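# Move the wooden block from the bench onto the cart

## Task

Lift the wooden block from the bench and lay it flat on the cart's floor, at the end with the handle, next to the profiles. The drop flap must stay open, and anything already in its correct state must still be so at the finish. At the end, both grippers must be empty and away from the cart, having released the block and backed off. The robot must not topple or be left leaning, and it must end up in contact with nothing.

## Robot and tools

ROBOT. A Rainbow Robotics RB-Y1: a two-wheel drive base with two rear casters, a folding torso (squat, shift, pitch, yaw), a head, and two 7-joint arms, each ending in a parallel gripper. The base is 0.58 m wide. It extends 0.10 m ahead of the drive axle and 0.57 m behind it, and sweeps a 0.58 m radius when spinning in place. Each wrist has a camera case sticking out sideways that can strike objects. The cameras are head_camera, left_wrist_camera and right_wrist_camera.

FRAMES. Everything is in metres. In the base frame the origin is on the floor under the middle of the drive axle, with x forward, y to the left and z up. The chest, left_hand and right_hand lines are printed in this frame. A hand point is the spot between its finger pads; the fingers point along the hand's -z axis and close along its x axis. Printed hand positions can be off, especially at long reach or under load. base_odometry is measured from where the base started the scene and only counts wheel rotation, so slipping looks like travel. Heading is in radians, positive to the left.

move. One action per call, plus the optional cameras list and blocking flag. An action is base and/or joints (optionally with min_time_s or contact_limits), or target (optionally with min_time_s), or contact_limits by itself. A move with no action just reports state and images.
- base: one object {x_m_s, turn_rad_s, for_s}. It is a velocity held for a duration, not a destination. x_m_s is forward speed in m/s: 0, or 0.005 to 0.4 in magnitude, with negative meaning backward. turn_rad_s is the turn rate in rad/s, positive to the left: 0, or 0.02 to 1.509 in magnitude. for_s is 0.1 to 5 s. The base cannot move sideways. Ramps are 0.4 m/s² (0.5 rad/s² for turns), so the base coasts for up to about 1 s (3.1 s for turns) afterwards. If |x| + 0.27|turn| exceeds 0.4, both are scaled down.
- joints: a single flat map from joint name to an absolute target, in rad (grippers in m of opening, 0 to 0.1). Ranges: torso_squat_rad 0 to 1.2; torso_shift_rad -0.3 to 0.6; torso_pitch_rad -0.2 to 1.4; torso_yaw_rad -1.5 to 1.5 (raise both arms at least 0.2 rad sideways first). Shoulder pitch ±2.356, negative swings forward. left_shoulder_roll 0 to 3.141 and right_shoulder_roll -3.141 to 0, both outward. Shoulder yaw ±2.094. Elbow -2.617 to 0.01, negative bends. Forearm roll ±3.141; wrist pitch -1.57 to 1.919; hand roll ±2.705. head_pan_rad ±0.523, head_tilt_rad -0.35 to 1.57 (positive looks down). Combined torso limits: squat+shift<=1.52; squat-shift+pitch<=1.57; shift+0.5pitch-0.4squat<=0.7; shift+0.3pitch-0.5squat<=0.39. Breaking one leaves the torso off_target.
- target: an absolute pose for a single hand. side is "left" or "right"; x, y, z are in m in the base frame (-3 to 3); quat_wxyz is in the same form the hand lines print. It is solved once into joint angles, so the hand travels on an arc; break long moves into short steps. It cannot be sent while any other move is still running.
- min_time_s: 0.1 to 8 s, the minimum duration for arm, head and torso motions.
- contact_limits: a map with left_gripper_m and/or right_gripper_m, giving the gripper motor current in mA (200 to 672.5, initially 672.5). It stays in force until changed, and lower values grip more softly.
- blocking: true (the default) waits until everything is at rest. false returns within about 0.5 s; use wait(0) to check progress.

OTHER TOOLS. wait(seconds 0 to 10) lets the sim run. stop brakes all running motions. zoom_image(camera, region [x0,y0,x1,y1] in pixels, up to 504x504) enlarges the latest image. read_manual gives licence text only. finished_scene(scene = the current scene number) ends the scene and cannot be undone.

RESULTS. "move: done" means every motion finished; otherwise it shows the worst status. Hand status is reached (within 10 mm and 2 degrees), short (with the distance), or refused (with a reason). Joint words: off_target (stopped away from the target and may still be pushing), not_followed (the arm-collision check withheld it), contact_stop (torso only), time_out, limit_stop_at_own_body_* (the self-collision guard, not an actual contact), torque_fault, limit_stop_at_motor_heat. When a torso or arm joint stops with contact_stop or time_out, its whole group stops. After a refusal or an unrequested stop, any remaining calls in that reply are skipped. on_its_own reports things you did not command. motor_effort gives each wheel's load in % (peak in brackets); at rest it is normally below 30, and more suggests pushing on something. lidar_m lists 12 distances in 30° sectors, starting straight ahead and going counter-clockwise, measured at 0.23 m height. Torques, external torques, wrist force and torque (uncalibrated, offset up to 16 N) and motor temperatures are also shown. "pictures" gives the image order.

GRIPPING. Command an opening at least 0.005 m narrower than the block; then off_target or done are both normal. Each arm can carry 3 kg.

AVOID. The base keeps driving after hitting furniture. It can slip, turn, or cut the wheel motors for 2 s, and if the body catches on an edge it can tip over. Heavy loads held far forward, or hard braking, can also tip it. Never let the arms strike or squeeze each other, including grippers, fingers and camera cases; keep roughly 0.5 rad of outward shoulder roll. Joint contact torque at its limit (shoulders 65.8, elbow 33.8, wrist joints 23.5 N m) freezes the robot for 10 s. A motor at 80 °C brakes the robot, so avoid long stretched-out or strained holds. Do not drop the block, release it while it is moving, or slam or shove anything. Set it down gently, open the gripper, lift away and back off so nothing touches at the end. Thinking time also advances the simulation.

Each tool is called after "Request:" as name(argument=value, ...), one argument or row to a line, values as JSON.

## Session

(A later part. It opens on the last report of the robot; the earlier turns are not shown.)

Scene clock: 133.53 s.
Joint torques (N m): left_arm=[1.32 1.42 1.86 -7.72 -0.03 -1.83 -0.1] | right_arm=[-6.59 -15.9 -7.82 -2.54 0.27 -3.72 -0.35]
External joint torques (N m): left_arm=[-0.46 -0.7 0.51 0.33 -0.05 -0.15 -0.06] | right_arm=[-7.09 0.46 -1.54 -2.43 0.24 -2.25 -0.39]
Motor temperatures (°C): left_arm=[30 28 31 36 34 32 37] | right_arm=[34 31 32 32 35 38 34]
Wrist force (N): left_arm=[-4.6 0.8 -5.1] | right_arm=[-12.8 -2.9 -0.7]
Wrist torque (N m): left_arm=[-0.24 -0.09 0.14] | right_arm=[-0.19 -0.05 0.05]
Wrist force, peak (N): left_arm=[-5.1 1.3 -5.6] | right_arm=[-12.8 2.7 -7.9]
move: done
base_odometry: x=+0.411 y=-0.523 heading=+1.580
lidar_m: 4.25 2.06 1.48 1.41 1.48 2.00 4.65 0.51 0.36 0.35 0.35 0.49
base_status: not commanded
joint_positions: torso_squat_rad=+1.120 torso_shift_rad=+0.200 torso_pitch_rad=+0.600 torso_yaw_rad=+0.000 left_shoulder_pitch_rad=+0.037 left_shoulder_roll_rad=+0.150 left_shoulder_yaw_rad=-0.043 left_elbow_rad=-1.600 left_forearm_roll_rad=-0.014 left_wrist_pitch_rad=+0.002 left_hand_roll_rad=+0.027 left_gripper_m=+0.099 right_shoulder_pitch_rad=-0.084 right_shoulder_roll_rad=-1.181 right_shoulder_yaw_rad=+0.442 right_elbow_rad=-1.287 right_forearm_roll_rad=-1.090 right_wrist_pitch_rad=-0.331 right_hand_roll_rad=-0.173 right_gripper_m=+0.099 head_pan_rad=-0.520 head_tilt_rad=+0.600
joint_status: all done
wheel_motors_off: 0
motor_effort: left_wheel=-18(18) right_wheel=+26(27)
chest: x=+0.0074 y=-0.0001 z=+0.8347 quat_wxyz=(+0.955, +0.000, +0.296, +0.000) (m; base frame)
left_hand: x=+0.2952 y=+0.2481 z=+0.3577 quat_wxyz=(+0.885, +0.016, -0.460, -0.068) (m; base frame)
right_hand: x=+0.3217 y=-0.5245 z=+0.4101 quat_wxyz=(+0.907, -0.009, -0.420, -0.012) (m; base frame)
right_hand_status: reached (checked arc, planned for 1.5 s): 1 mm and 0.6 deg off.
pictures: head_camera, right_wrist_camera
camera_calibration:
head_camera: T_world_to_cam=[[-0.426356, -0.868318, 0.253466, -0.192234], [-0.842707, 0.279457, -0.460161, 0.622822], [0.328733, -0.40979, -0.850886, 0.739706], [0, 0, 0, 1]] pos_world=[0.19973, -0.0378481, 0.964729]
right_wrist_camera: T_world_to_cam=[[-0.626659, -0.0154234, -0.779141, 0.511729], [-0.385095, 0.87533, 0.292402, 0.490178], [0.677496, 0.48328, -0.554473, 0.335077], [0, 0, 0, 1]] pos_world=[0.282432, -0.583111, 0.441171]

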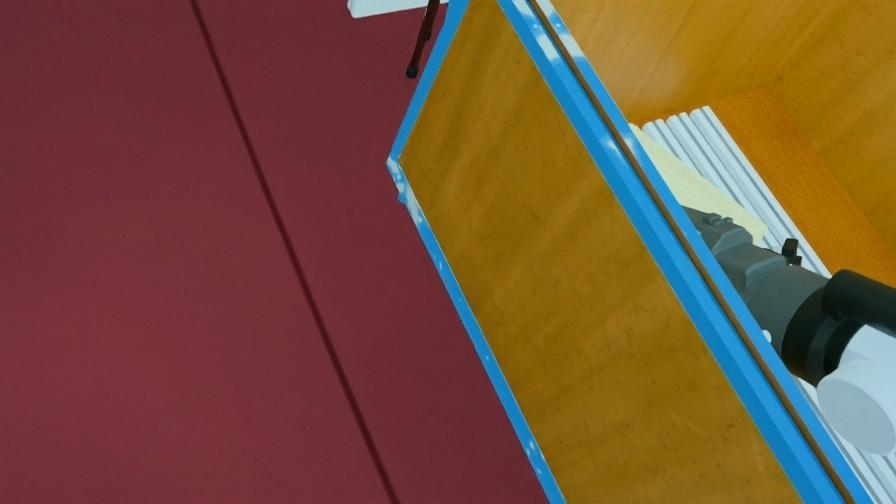

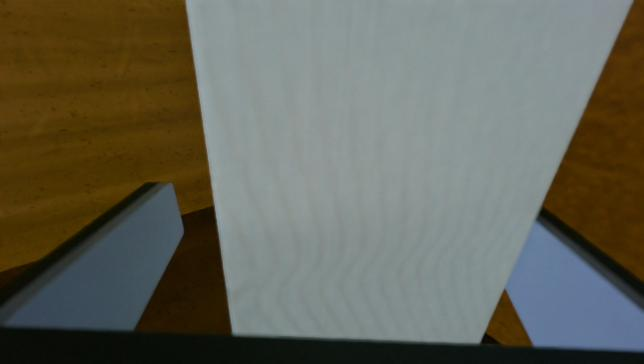

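Request:
move(
  target={"side":"right","x":0.316,"y":-0.524,"z":0.387,"quat_wxyz":[0.9063,-0.0053,-0.4226,-0.0113]},
  min_time_s=1.2,
  cameras=["right_wrist_camera"],
)

Request:
move(
  target={"side":"right","x":0.310,"y":-0.524,"z":0.367,"quat_wxyz":[0.9063,-0.0053,-0.4226,-0.0113]},
  min_time_s=1.2,
  cameras=["head_camera","right_wrist_camera"],
)

Scene clock: 136.63 s.
Joint torques (N m): left_arm=[1.7 1.03 1.65 -7.56 -0.02 -1.79 -0.08] | right_arm=[-5.54 -18.6 -7.96 -0.38 -0.01 -3.8 -0.29]
External joint torques (N m): left_arm=[-0.08 -1.1 0.31 0.5 -0.04 -0.11 -0.04] | right_arm=[-5.96 -1.72 -2.31 -0.67 0.04 -2.36 -0.33]
Motor temperatures (°C): left_arm=[30 28 31 36 34 32 37] | right_arm=[34 31 32 32 35 38 34]
Wrist force (N): left_arm=[-4.6 0.4 -4.7] | right_arm=[-15.1 0.3 -4.6]
Wrist torque (N m): left_arm=[-0.24 -0.12 0.14] | right_arm=[-0.20 -0.28 -0.12]
Wrist force, peak (N): left_arm=[-5.1 0.7 -5.8] | right_arm=[-15.2 0.4 -5.3]
move: done
base_odometry: x=+0.411 y=-0.523 heading=+1.580
lidar_m: 4.25 2.06 1.49 1.42 1.48 2.01 4.68 0.51 0.38 0.35 0.35 0.49
base_status: not commanded
joint_positions: torso_squat_rad=+1.120 torso_shift_rad=+0.200 torso_pitch_rad=+0.600 torso_yaw_rad=+0.000 left_shoulder_pitch_rad=+0.037 left_shoulder_roll_rad=+0.150 left_shoulder_yaw_rad=-0.043 left_elbow_rad=-1.600 left_forearm_roll_rad=-0.014 left_wrist_pitch_rad=+0.002 left_hand_roll_rad=+0.027 left_gripper_m=+0.099 right_shoulder_pitch_rad=-0.167 right_shoulder_roll_rad=-1.130 right_shoulder_yaw_rad=+0.540 right_elbow_rad=-1.159 right_forearm_roll_rad=-1.011 right_wrist_pitch_rad=-0.395 right_hand_roll_rad=-0.253 right_gripper_m=+0.099 head_pan_rad=-0.520 head_tilt_rad=+0.600
joint_status: all done
wheel_motors_off: 0
motor_effort: left_wheel=-18(18) right_wheel=+26(27)
chest: x=+0.0074 y=-0.0001 z=+0.8347 quat_wxyz=(+0.955, +0.000, +0.296, +0.000) (m; base frame)
left_hand: x=+0.2952 y=+0.2481 z=+0.3577 quat_wxyz=(+0.885, +0.016, -0.460, -0.068) (m; base frame)
right_hand: x=+0.3148 y=-0.5240 z=+0.3867 quat_wxyz=(+0.907, -0.008, -0.421, -0.012) (m; base frame)
right_hand_status: reached (checked arc, planned for 1.2 s): 1 mm and 0.4 deg off.
pictures: right_wrist_camera
camera_calibration:
right_wrist_camera: T_world_to_cam=[[-0.626295, -0.0145567, -0.77945, 0.489699], [-0.386762, 0.873909, 0.294446, 0.492848], [0.676882, 0.485872, -0.552955, 0.327495], [0, 0, 0, 1]] pos_world=[0.275636, -0.582696, 0.417669]

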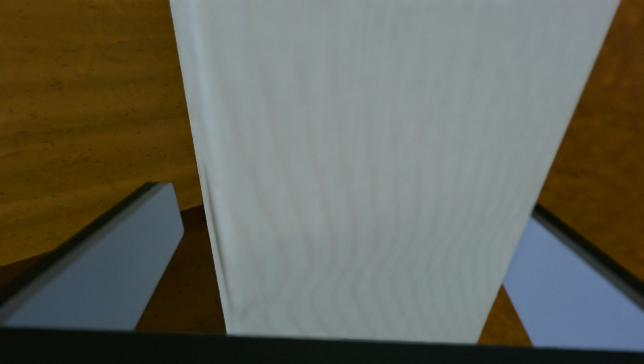

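Scene clock: 138.17 s.
Joint torques (N m): left_arm=[1.53 1.38 1.77 -7.53 -0.09 -1.86 -0.03] | right_arm=[-5.24 -19.16 -7.05 0.4 -0.26 -3.89 -0.31]
External joint torques (N m): left_arm=[-0.24 -0.74 0.43 0.53 -0.11 -0.19 0.01] | right_arm=[-5.54 -2 -2 -0.32 -0.13 -2.48 -0.35]
Motor temperatures (°C): left_arm=[30 28 31 36 34 32 37] | right_arm=[34 31 32 32 35 38 34]
Wrist force (N): left_arm=[-5.0 0.3 -5.0] | right_arm=[-15.0 0.3 -6.0]
Wrist torque (N m): left_arm=[-0.19 -0.19 0.15] | right_arm=[-0.18 -0.19 -0.09]
Wrist force, peak (N): left_arm=[-5.1 0.1 -5.4] | right_arm=[-15.2 0.3 -6.8]
move: done
base_odometry: x=+0.411 y=-0.523 heading=+1.580
lidar_m: 4.25 2.05 1.48 1.42 1.47 2.00 4.66 0.51 0.37 0.34 0.35 0.49
base_status: not commanded
joint_positions: torso_squat_rad=+1.120 torso_shift_rad=+0.200 torso_pitch_rad=+0.600 torso_yaw_rad=+0.000 left_shoulder_pitch_rad=+0.037 left_shoulder_roll_rad=+0.150 left_shoulder_yaw_rad=-0.043 left_elbow_rad=-1.600 left_forearm_roll_rad=-0.014 left_wrist_pitch_rad=+0.002 left_hand_roll_rad=+0.027 left_gripper_m=+0.099 right_shoulder_pitch_rad=-0.240 right_shoulder_roll_rad=-1.076 right_shoulder_yaw_rad=+0.621 right_elbow_rad=-1.027 right_forearm_roll_rad=-0.944 right_wrist_pitch_rad=-0.456 right_hand_roll_rad=-0.326 right_gripper_m=+0.099 head_pan_rad=-0.520 head_tilt_rad=+0.600
joint_status: all done
wheel_motors_off: 0
motor_effort: left_wheel=-17(18) right_wheel=+25(28)
chest: x=+0.0074 y=-0.0001 z=+0.8347 quat_wxyz=(+0.955, +0.000, +0.296, +0.000) (m; base frame)
left_hand: x=+0.2952 y=+0.2482 z=+0.3577 quat_wxyz=(+0.885, +0.016, -0.460, -0.068) (m; base frame)
right_hand: x=+0.3089 y=-0.5239 z=+0.3667 quat_wxyz=(+0.907, -0.007, -0.421, -0.012) (m; base frame)
right_hand_status: reached (checked arc, planned for 1.2 s): 1 mm and 0.3 deg off.
pictures: head_camera, right_wrist_camera
camera_calibration:
head_camera: T_world_to_cam=[[-0.426328, -0.868353, 0.253391, -0.192169], [-0.842716, 0.27947, -0.460137, 0.622801], [0.328746, -0.409706, -0.850921, 0.739741], [0, 0, 0, 1]] pos_world=[0.19973, -0.0378483, 0.964729]
right_wrist_camera: T_world_to_cam=[[-0.62592, -0.0142007, -0.779758, 0.470568], [-0.387775, 0.873148, 0.29537, 0.495941], [0.676649, 0.487249, -0.552027, 0.320864], [0, 0, 0, 1]] pos_world=[0.269739, -0.582688, 0.397568]

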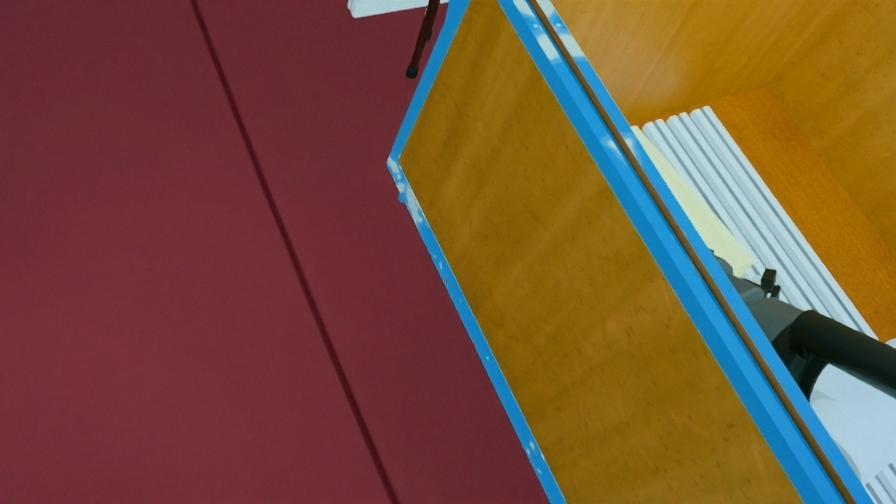

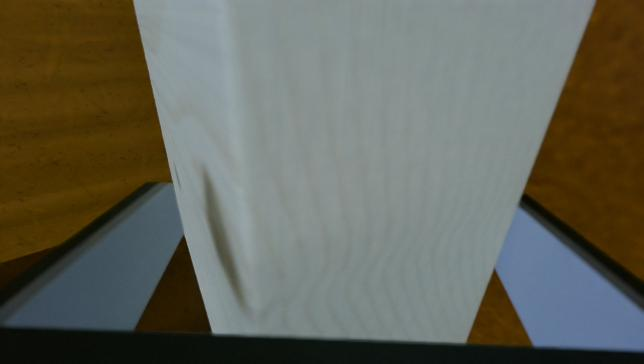

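Request:
move(
  target={"side":"right","x":0.306,"y":-0.524,"z":0.358,"quat_wxyz":[0.9063,-0.0053,-0.4226,-0.0113]},
  min_time_s=1,
  cameras=["right_wrist_camera"],
)

Request:
move(
  target={"side":"right","x":0.275,"y":-0.524,"z":0.380,"quat_wxyz":[0.9063,-0.0053,-0.4226,-0.0113]},
  min_time_s=1.5,
  cameras=["right_wrist_camera"],
)

Scene clock: 140.83 s.
Joint torques (N m): left_arm=[1.41 1.08 2.13 -7.82 -0.01 -1.9 -0.1] | right_arm=[-4.78 -19.16 -6.33 0.82 -0.25 -3.77 -0.27]
External joint torques (N m): left_arm=[-0.37 -1.05 0.79 0.24 -0.04 -0.22 -0.06] | right_arm=[-5.1 -2 -1.54 -0.08 -0.08 -2.37 -0.31]
Motor temperatures (°C): left_arm=[30 28 31 36 34 32 37] | right_arm=[34 31 32 32 35 38 34]
Wrist force (N): left_arm=[-4.5 0.5 -5.2] | right_arm=[-14.9 0.4 -7.8]
Wrist torque (N m): left_arm=[-0.21 -0.10 0.14] | right_arm=[-0.17 -0.21 -0.09]
Wrist force, peak (N): left_arm=[-5.4 0.9 -5.9] | right_arm=[-14.0 2.4 -9.4]
move: done
base_odometry: x=+0.411 y=-0.523 heading=+1.580
lidar_m: 4.25 2.05 1.49 1.42 1.47 2.00 4.66 0.51 0.38 0.35 0.36 0.51
base_status: not commanded
joint_positions: torso_squat_rad=+1.120 torso_shift_rad=+0.200 torso_pitch_rad=+0.600 torso_yaw_rad=+0.000 left_shoulder_pitch_rad=+0.037 left_shoulder_roll_rad=+0.150 left_shoulder_yaw_rad=-0.043 left_elbow_rad=-1.600 left_forearm_roll_rad=-0.014 left_wrist_pitch_rad=+0.002 left_hand_roll_rad=+0.027 left_gripper_m=+0.099 right_shoulder_pitch_rad=-0.266 right_shoulder_roll_rad=-1.049 right_shoulder_yaw_rad=+0.650 right_elbow_rad=-0.970 right_forearm_roll_rad=-0.920 right_wrist_pitch_rad=-0.483 right_hand_roll_rad=-0.351 right_gripper_m=+0.099 head_pan_rad=-0.520 head_tilt_rad=+0.600
joint_status: all done
wheel_motors_off: 0
motor_effort: left_wheel=-18(18) right_wheel=+25(27)
chest: x=+0.0074 y=-0.0001 z=+0.8347 quat_wxyz=(+0.955, +0.000, +0.296, +0.000) (m; base frame)
left_hand: x=+0.2952 y=+0.2482 z=+0.3577 quat_wxyz=(+0.885, +0.016, -0.460, -0.068) (m; base frame)
right_hand: x=+0.3049 y=-0.5234 z=+0.3580 quat_wxyz=(+0.907, -0.007, -0.420, -0.012) (m; base frame)
right_hand_status: reached (checked arc, planned for 1.0 s): 1 mm and 0.4 deg off.
pictures: right_wrist_camera
camera_calibration:
right_wrist_camera: T_world_to_cam=[[-0.626608, -0.0143791, -0.779202, 0.461209], [-0.387477, 0.873242, 0.295481, 0.496494], [0.676184, 0.487074, -0.552752, 0.318764], [0, 0, 0, 1]] pos_world=[0.265835, -0.58219, 0.388867]

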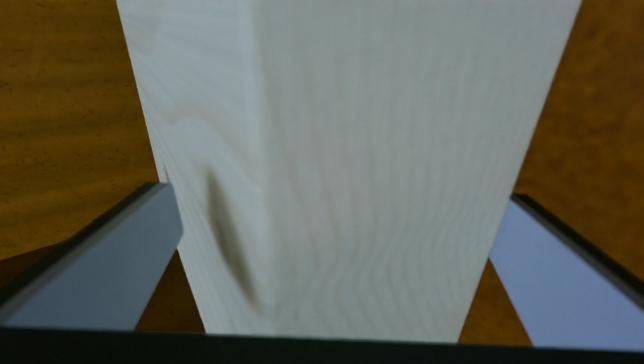

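Scene clock: 142.67 s.
Joint torques (N m): left_arm=[1.51 1.17 1.8 -7.6 -0.06 -1.83 0.01] | right_arm=[4 -18.45 -6.37 0.32 -0.56 -1.58 0.25]
External joint torques (N m): left_arm=[-0.26 -0.96 0.46 0.46 -0.09 -0.15 0.05] | right_arm=[1.91 -2.18 -1.46 -0.39 -0.46 -0.13 0.21]
Motor temperatures (°C): left_arm=[30 28 31 36 34 32 37] | right_arm=[34 31 32 32 35 38 34]
Wrist force (N): left_arm=[-4.3 0.3 -5.5] | right_arm=[-4.7 1.4 -3.1]
Wrist torque (N m): left_arm=[-0.25 -0.10 0.16] | right_arm=[-0.19 -0.17 -0.13]
Wrist force, peak (N): left_arm=[-4.6 0.5 -6.2] | right_arm=[-15.7 2.0 -7.0]
move: done
base_odometry: x=+0.411 y=-0.523 heading=+1.580
lidar_m: 4.25 2.06 1.48 1.41 1.47 1.99 4.66 0.52 0.36 0.36 0.36 0.49
base_status: not commanded
joint_positions: torso_squat_rad=+1.120 torso_shift_rad=+0.200 torso_pitch_rad=+0.600 torso_yaw_rad=+0.000 left_shoulder_pitch_rad=+0.037 left_shoulder_roll_rad=+0.150 left_shoulder_yaw_rad=-0.043 left_elbow_rad=-1.600 left_forearm_roll_rad=-0.014 left_wrist_pitch_rad=+0.002 left_hand_roll_rad=+0.027 left_gripper_m=+0.099 right_shoulder_pitch_rad=-0.104 right_shoulder_roll_rad=-1.116 right_shoulder_yaw_rad=+0.582 right_elbow_rad=-1.138 right_forearm_roll_rad=-1.001 right_wrist_pitch_rad=-0.511 right_hand_roll_rad=-0.263 right_gripper_m=+0.099 head_pan_rad=-0.520 head_tilt_rad=+0.600
joint_status: all done
wheel_motors_off: 0
motor_effort: left_wheel=-17(18) right_wheel=+22(26)
chest: x=+0.0074 y=+0.0000 z=+0.8348 quat_wxyz=(+0.955, +0.000, +0.296, +0.000) (m; base frame)
left_hand: x=+0.2952 y=+0.2482 z=+0.3577 quat_wxyz=(+0.885, +0.016, -0.460, -0.068) (m; base frame)
right_hand: x=+0.2754 y=-0.5236 z=+0.3798 quat_wxyz=(+0.906, -0.002, -0.423, -0.010) (m; base frame)
right_hand_status: reached (checked arc, planned for 1.5 s): 1 mm and 0.5 deg off.
pictures: right_wrist_camera
camera_calibration:
right_wrist_camera: T_world_to_cam=[[-0.62104, -0.0130056, -0.783671, 0.460622], [-0.396964, 0.867356, 0.30019, 0.476545], [0.675817, 0.497519, -0.543825, 0.353136], [0, 0, 0, 1]] pos_world=[0.23658, -0.583035, 0.409966]

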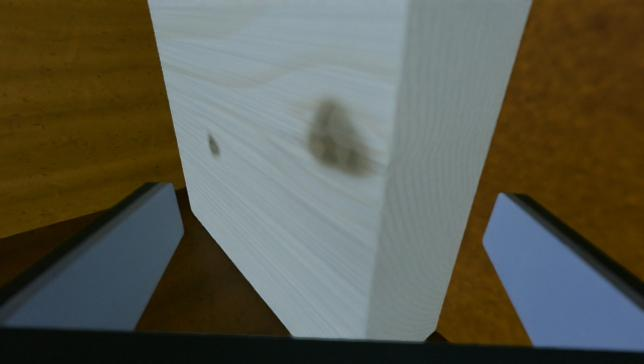

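Released. Retract and inspect.

Request:
move(
  target={"side":"right","x":0.21,"y":-0.53,"z":0.48,"quat_wxyz":[0.9063,0.0,-0.4226,0.0]},
  min_time_s=1.5,
  cameras=[],
)

Request:
move(
  joints={"torso_squat_rad":0.5},
  cameras=["head_camera","right_wrist_camera"],
)

Request:
zoom_image(
  camera="head_camera",
  region=[400, 150, 800, 504],
)

Scene clock: 145.73 s.
Joint torques (N m): left_arm=[1.26 1.01 2.15 -7.53 -0.06 -1.8 -0.08] | right_arm=[6.08 -11.13 -4.51 1.07 -0.33 -1.55 0.14]
External joint torques (N m): left_arm=[-0.51 -1.11 0.81 0.53 -0.09 -0.12 -0.04] | right_arm=[1.36 -0.74 -1.08 -0.09 -0.3 -0.05 0.1]
Motor temperatures (°C): left_arm=[30 28 31 36 34 32 37] | right_arm=[34 31 32 32 35 38 34]
Wrist force (N): left_arm=[-4.7 0.8 -5.1] | right_arm=[-5.0 1.1 -2.5]
Wrist torque (N m): left_arm=[-0.27 -0.17 0.15] | right_arm=[-0.15 -0.23 -0.09]
Wrist force, peak (N): left_arm=[-5.3 0.7 -5.6] | right_arm=[-6.0 1.8 -2.9]
move: done
base_odometry: x=+0.411 y=-0.523 heading=+1.580
lidar_m: 4.26 2.05 1.49 1.42 1.48 2.00 4.68 0.50 0.37 0.35 0.35 0.50
base_status: not commanded
joint_positions: torso_squat_rad=+1.120 torso_shift_rad=+0.200 torso_pitch_rad=+0.600 torso_yaw_rad=+0.000 left_shoulder_pitch_rad=+0.037 left_shoulder_roll_rad=+0.150 left_shoulder_yaw_rad=-0.043 left_elbow_rad=-1.600 left_forearm_roll_rad=-0.014 left_wrist_pitch_rad=+0.002 left_hand_roll_rad=+0.027 left_gripper_m=+0.099 right_shoulder_pitch_rad=+0.441 right_shoulder_roll_rad=-1.432 right_shoulder_yaw_rad=+0.397 right_elbow_rad=-1.602 right_forearm_roll_rad=-1.300 right_wrist_pitch_rad=-0.707 right_hand_roll_rad=-0.071 right_gripper_m=+0.099 head_pan_rad=-0.520 head_tilt_rad=+0.600
joint_status: all done
wheel_motors_off: 0
motor_effort: left_wheel=-16(18) right_wheel=+23(25)
chest: x=+0.0074 y=+0.0000 z=+0.8348 quat_wxyz=(+0.955, +0.000, +0.296, +0.000) (m; base frame)
left_hand: x=+0.2952 y=+0.2482 z=+0.3577 quat_wxyz=(+0.885, +0.016, -0.460, -0.068) (m; base frame)
right_hand: x=+0.2100 y=-0.5297 z=+0.4795 quat_wxyz=(+0.906, +0.004, -0.423, +0.001) (m; base frame)
right_hand_status: reached (checked arc, planned for 1.5 s): 1 mm and 0.5 deg off.
pictures: none
No camera images: "cameras" was empty.

Scene clock: 148.60 s.
Joint torques (N m): left_arm=[1.23 1.23 1.91 -7.7 0.01 -1.73 -0.17] | right_arm=[5.81 -11.45 -4.37 1.2 -0.39 -1.53 0.19]
External joint torques (N m): left_arm=[-0.54 -0.89 0.57 0.36 -0.02 -0.05 -0.12] | right_arm=[1.09 -1.06 -0.95 0.04 -0.36 -0.02 0.15]
Motor temperatures (°C): left_arm=[30 28 31 36 34 32 37] | right_arm=[34 31 32 31 35 38 34]
Wrist force (N): left_arm=[-4.5 1.5 -5.1] | right_arm=[-5.5 1.2 -3.1]
Wrist torque (N m): left_arm=[-0.37 -0.12 0.18] | right_arm=[-0.17 -0.26 -0.11]
Wrist force, peak (N): left_arm=[-5.3 1.2 -6.5] | right_arm=[-6.2 0.9 -3.2]
move: done
base_odometry: x=+0.411 y=-0.523 heading=+1.580
lidar_m: 4.25 2.05 1.48 1.42 1.48 2.00 4.66 0.51 0.37 0.35 0.34 0.48
base_status: not commanded
joint_positions: torso_squat_rad=+0.500 torso_shift_rad=+0.200 torso_pitch_rad=+0.600 torso_yaw_rad=+0.000 left_shoulder_pitch_rad=+0.037 left_shoulder_roll_rad=+0.150 left_shoulder_yaw_rad=-0.043 left_elbow_rad=-1.600 left_forearm_roll_rad=-0.014 left_wrist_pitch_rad=+0.002 left_hand_roll_rad=+0.027 left_gripper_m=+0.099 right_shoulder_pitch_rad=+0.441 right_shoulder_roll_rad=-1.432 right_shoulder_yaw_rad=+0.397 right_elbow_rad=-1.602 right_forearm_roll_rad=-1.300 right_wrist_pitch_rad=-0.707 right_hand_roll_rad=-0.071 right_gripper_m=+0.099 head_pan_rad=-0.520 head_tilt_rad=+0.600
joint_status: all done
wheel_motors_off: 0
motor_effort: left_wheel=-16(17) right_wheel=+23(25)
chest: x=+0.0688 y=+0.0000 z=+1.1379 quat_wxyz=(+0.955, +0.000, +0.296, +0.000) (m; base frame)
left_hand: x=+0.3567 y=+0.2482 z=+0.6609 quat_wxyz=(+0.885, +0.016, -0.460, -0.068) (m; base frame)
right_hand: x=+0.2714 y=-0.5297 z=+0.7826 quat_wxyz=(+0.906, +0.004, -0.423, +0.001) (m; base frame)
pictures: head_camera, right_wrist_camera
camera_calibration:
head_camera: T_world_to_cam=[[-0.426378, -0.868315, 0.253439, -0.242822], [-0.842586, 0.279351, -0.460448, 0.814299], [0.329015, -0.409869, -0.850739, 0.977321], [0, 0, 0, 1]] pos_world=[0.26103, -0.0377482, 1.26793]
right_wrist_camera: T_world_to_cam=[[-0.620992, -0.0274858, -0.783335, 0.765764], [-0.417756, 0.857215, 0.3011, 0.358791], [0.663211, 0.514224, -0.543806, 0.590187], [0, 0, 0, 1]] pos_world=[0.234002, -0.590002, 0.812765]

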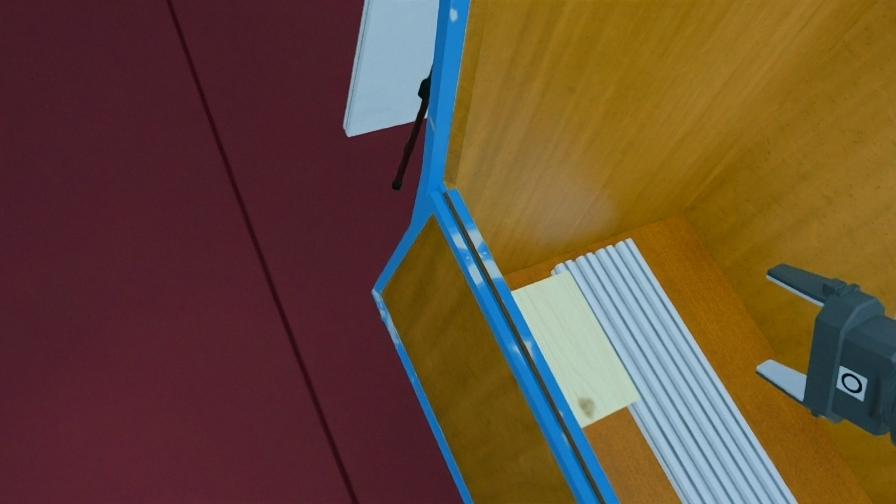

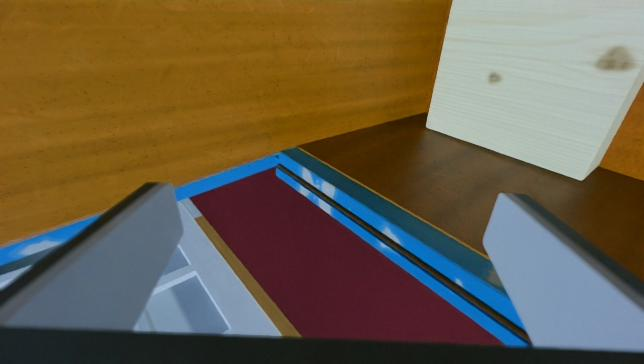

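Scaled by 1.260 from the camera's 896x504 image, which has a finer 1280x720 frame.

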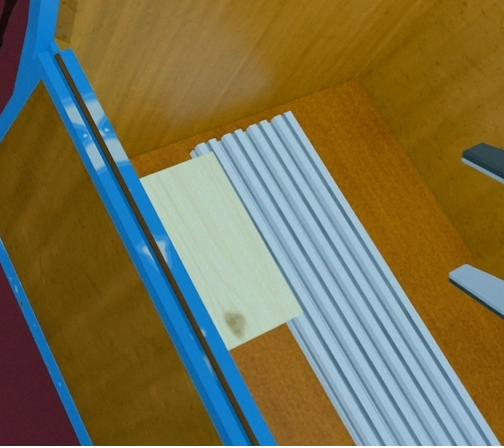

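Request:
move(
  target={"side":"right","x":0.27,"y":-0.50,"z":0.95,"quat_wxyz":[0.7071,0,-0.7071,0]},
  min_time_s=1.5,
  cameras=[],
)

Request:
move(
  target={"side":"right","x":0.30,"y":-0.20,"z":0.95,"quat_wxyz":[0.7071,0,-0.7071,0]},
  min_time_s=1.5,
  cameras=[],
)

Request:
move(
  joints={"torso_squat_rad":0.4,"torso_shift_rad":0.0,"torso_pitch_rad":0.0},
  cameras=[],
)

Request:
finished_scene(
  scene=2,
)

Scene clock: 152.40 s.
Joint torques (N m): left_arm=[1.45 1.29 1.72 -7.68 -0.1 -1.83 -0.04] | right_arm=[8.5 -3.52 -5.2 -0.08 0.07 -1.77 0.15]
External joint torques (N m): left_arm=[-0.32 -0.84 0.37 0.38 -0.13 -0.15 0] | right_arm=[1.19 2.19 -1.69 -0.14 -0.01 0.15 0.1]
Motor temperatures (°C): left_arm=[30 28 31 36 34 32 37] | right_arm=[34 31 32 31 35 37 34]
Wrist force (N): left_arm=[-4.1 0.3 -5.1] | right_arm=[-6.7 1.2 1.2]
Wrist torque (N m): left_arm=[-0.23 -0.06 0.15] | right_arm=[-0.17 -0.34 -0.13]
Wrist force, peak (N): left_arm=[-4.8 0.7 -6.1] | right_arm=[-7.5 1.2 1.0]
move: done
base_odometry: x=+0.411 y=-0.523 heading=+1.580
lidar_m: 4.24 2.06 1.49 1.42 1.47 2.01 4.68 0.50 0.37 0.35 0.35 0.50
base_status: not commanded
joint_positions: torso_squat_rad=+0.500 torso_shift_rad=+0.200 torso_pitch_rad=+0.600 torso_yaw_rad=+0.000 left_shoulder_pitch_rad=+0.037 left_shoulder_roll_rad=+0.150 left_shoulder_yaw_rad=-0.043 left_elbow_rad=-1.600 left_forearm_roll_rad=-0.014 left_wrist_pitch_rad=+0.002 left_hand_roll_rad=+0.027 left_gripper_m=+0.099 right_shoulder_pitch_rad=+0.728 right_shoulder_roll_rad=-1.298 right_shoulder_yaw_rad=+0.189 right_elbow_rad=-1.766 right_forearm_roll_rad=-1.187 right_wrist_pitch_rad=-1.404 right_hand_roll_rad=+0.020 right_gripper_m=+0.099 head_pan_rad=-0.520 head_tilt_rad=+0.600
joint_status: all done
wheel_motors_off: 0
motor_effort: left_wheel=-16(16) right_wheel=+22(25)
chest: x=+0.0688 y=+0.0000 z=+1.1379 quat_wxyz=(+0.955, +0.000, +0.296, +0.000) (m; base frame)
left_hand: x=+0.3567 y=+0.2482 z=+0.6609 quat_wxyz=(+0.885, +0.016, -0.460, -0.068) (m; base frame)
right_hand: x=+0.2703 y=-0.4998 z=+0.9495 quat_wxyz=(+0.707, +0.001, -0.708, +0.000) (m; base frame)
right_hand_status: reached (checked arc, planned for 1.5 s): 1 mm and 0.1 deg off.
pictures: none
No camera images: "cameras" was empty.

Scene clock: 154.23 s.
Joint torques (N m): left_arm=[1.26 1.29 1.88 -7.78 0.06 -1.88 -0.06] | right_arm=[6.26 -2.52 0.05 -8.82 1.36 -1.1 -0.05]
External joint torques (N m): left_arm=[-0.51 -0.83 0.53 0.28 0.03 -0.2 -0.01] | right_arm=[-0.35 1.15 0.04 -0.51 -0.11 -0.21 -0.1]
Motor temperatures (°C): left_arm=[30 28 31 36 34 32 37] | right_arm=[34 31 32 31 35 37 34]
Wrist force (N): left_arm=[-4.9 1.0 -5.0] | right_arm=[-6.8 1.2 1.1]
Wrist torque (N m): left_arm=[-0.31 -0.15 0.16] | right_arm=[-0.20 -0.39 -0.10]
Wrist force, peak (N): left_arm=[-5.2 0.7 -5.3] | right_arm=[-7.9 0.9 0.7]
move: done
base_odometry: x=+0.411 y=-0.523 heading=+1.580
lidar_m: 4.25 2.04 1.48 1.42 1.47 2.01 4.67 0.52 0.36 0.35 0.35 0.48
base_status: not commanded
joint_positions: torso_squat_rad=+0.500 torso_shift_rad=+0.200 torso_pitch_rad=+0.600 torso_yaw_rad=+0.000 left_shoulder_pitch_rad=+0.037 left_shoulder_roll_rad=+0.150 left_shoulder_yaw_rad=-0.043 left_elbow_rad=-1.600 left_forearm_roll_rad=-0.014 left_wrist_pitch_rad=+0.002 left_hand_roll_rad=+0.027 left_gripper_m=+0.099 right_shoulder_pitch_rad=+0.399 right_shoulder_roll_rad=-0.689 right_shoulder_yaw_rad=+0.677 right_elbow_rad=-2.371 right_forearm_roll_rad=-1.075 right_wrist_pitch_rad=-0.917 right_hand_roll_rad=+1.092 right_gripper_m=+0.099 head_pan_rad=-0.520 head_tilt_rad=+0.600
joint_status: all done
wheel_motors_off: 0
motor_effort: left_wheel=-16(17) right_wheel=+23(25)
chest: x=+0.0688 y=+0.0000 z=+1.1379 quat_wxyz=(+0.955, +0.000, +0.296, +0.000) (m; base frame)
left_hand: x=+0.3567 y=+0.2482 z=+0.6609 quat_wxyz=(+0.885, +0.016, -0.460, -0.068) (m; base frame)
right_hand: x=+0.2996 y=-0.1995 z=+0.9501 quat_wxyz=(+0.708, +0.001, -0.706, +0.001) (m; base frame)
right_hand_status: reached (checked arc, planned for 1.5 s): 1 mm and 0.2 deg off.
pictures: none
No camera images: "cameras" was empty.

Scene clock: 157.07 s.
Joint torques (N m): left_arm=[-10.18 1.4 2.29 -10.12 0.09 -2.21 -0.09] | right_arm=[-2.62 -3.39 -3.1 -9.85 1.15 -0.96 -0.04]
External joint torques (N m): left_arm=[0.75 -1.06 0.45 0.51 0.05 -0.24 -0.04] | right_arm=[-0.58 1.1 0.17 -0.74 -0.16 -0.28 -0.08]
Motor temperatures (°C): left_arm=[30 28 31 36 34 32 37] | right_arm=[34 31 32 31 35 37 34]
Wrist force (N): left_arm=[-5.8 0.7 -1.6] | right_arm=[-5.9 1.0 4.6]
Wrist torque (N m): left_arm=[-0.26 -0.16 0.17] | right_arm=[-0.20 -0.34 -0.08]
Wrist force, peak (N): left_arm=[-5.8 0.6 -5.0] | right_arm=[-6.7 0.8 4.5]
move: done
base_odometry: x=+0.411 y=-0.523 heading=+1.580
lidar_m: 4.25 2.06 1.48 1.42 1.49 2.01 4.66 0.51 0.37 0.35 0.35 0.50
base_status: not commanded
joint_positions: torso_squat_rad=+0.400 torso_shift_rad=+0.000 torso_pitch_rad=+0.000 torso_yaw_rad=+0.000 left_shoulder_pitch_rad=+0.037 left_shoulder_roll_rad=+0.150 left_shoulder_yaw_rad=-0.043 left_elbow_rad=-1.600 left_forearm_roll_rad=-0.014 left_wrist_pitch_rad=+0.002 left_hand_roll_rad=+0.027 left_gripper_m=+0.099 right_shoulder_pitch_rad=+0.399 right_shoulder_roll_rad=-0.689 right_shoulder_yaw_rad=+0.677 right_elbow_rad=-2.371 right_forearm_roll_rad=-1.075 right_wrist_pitch_rad=-0.917 right_hand_roll_rad=+1.092 right_gripper_m=+0.099 head_pan_rad=-0.520 head_tilt_rad=+0.600
joint_status: all done
wheel_motors_off: 0
motor_effort: left_wheel=-15(18) right_wheel=+25(28)
chest: x=-0.2281 y=+0.0001 z=+1.2347 quat_wxyz=(+1.000, +0.000, +0.000, +0.000) (m; base frame)
left_hand: x=+0.2790 y=+0.2482 z=+1.0037 quat_wxyz=(+0.710, +0.035, -0.701, -0.060) (m; base frame)
right_hand: x=+0.0685 y=-0.1995 z=+1.2101 quat_wxyz=(+0.468, +0.001, -0.884, +0.001) (m; base frame)
pictures: none
No camera images: "cameras" was empty.

The scene is finished: the task was done.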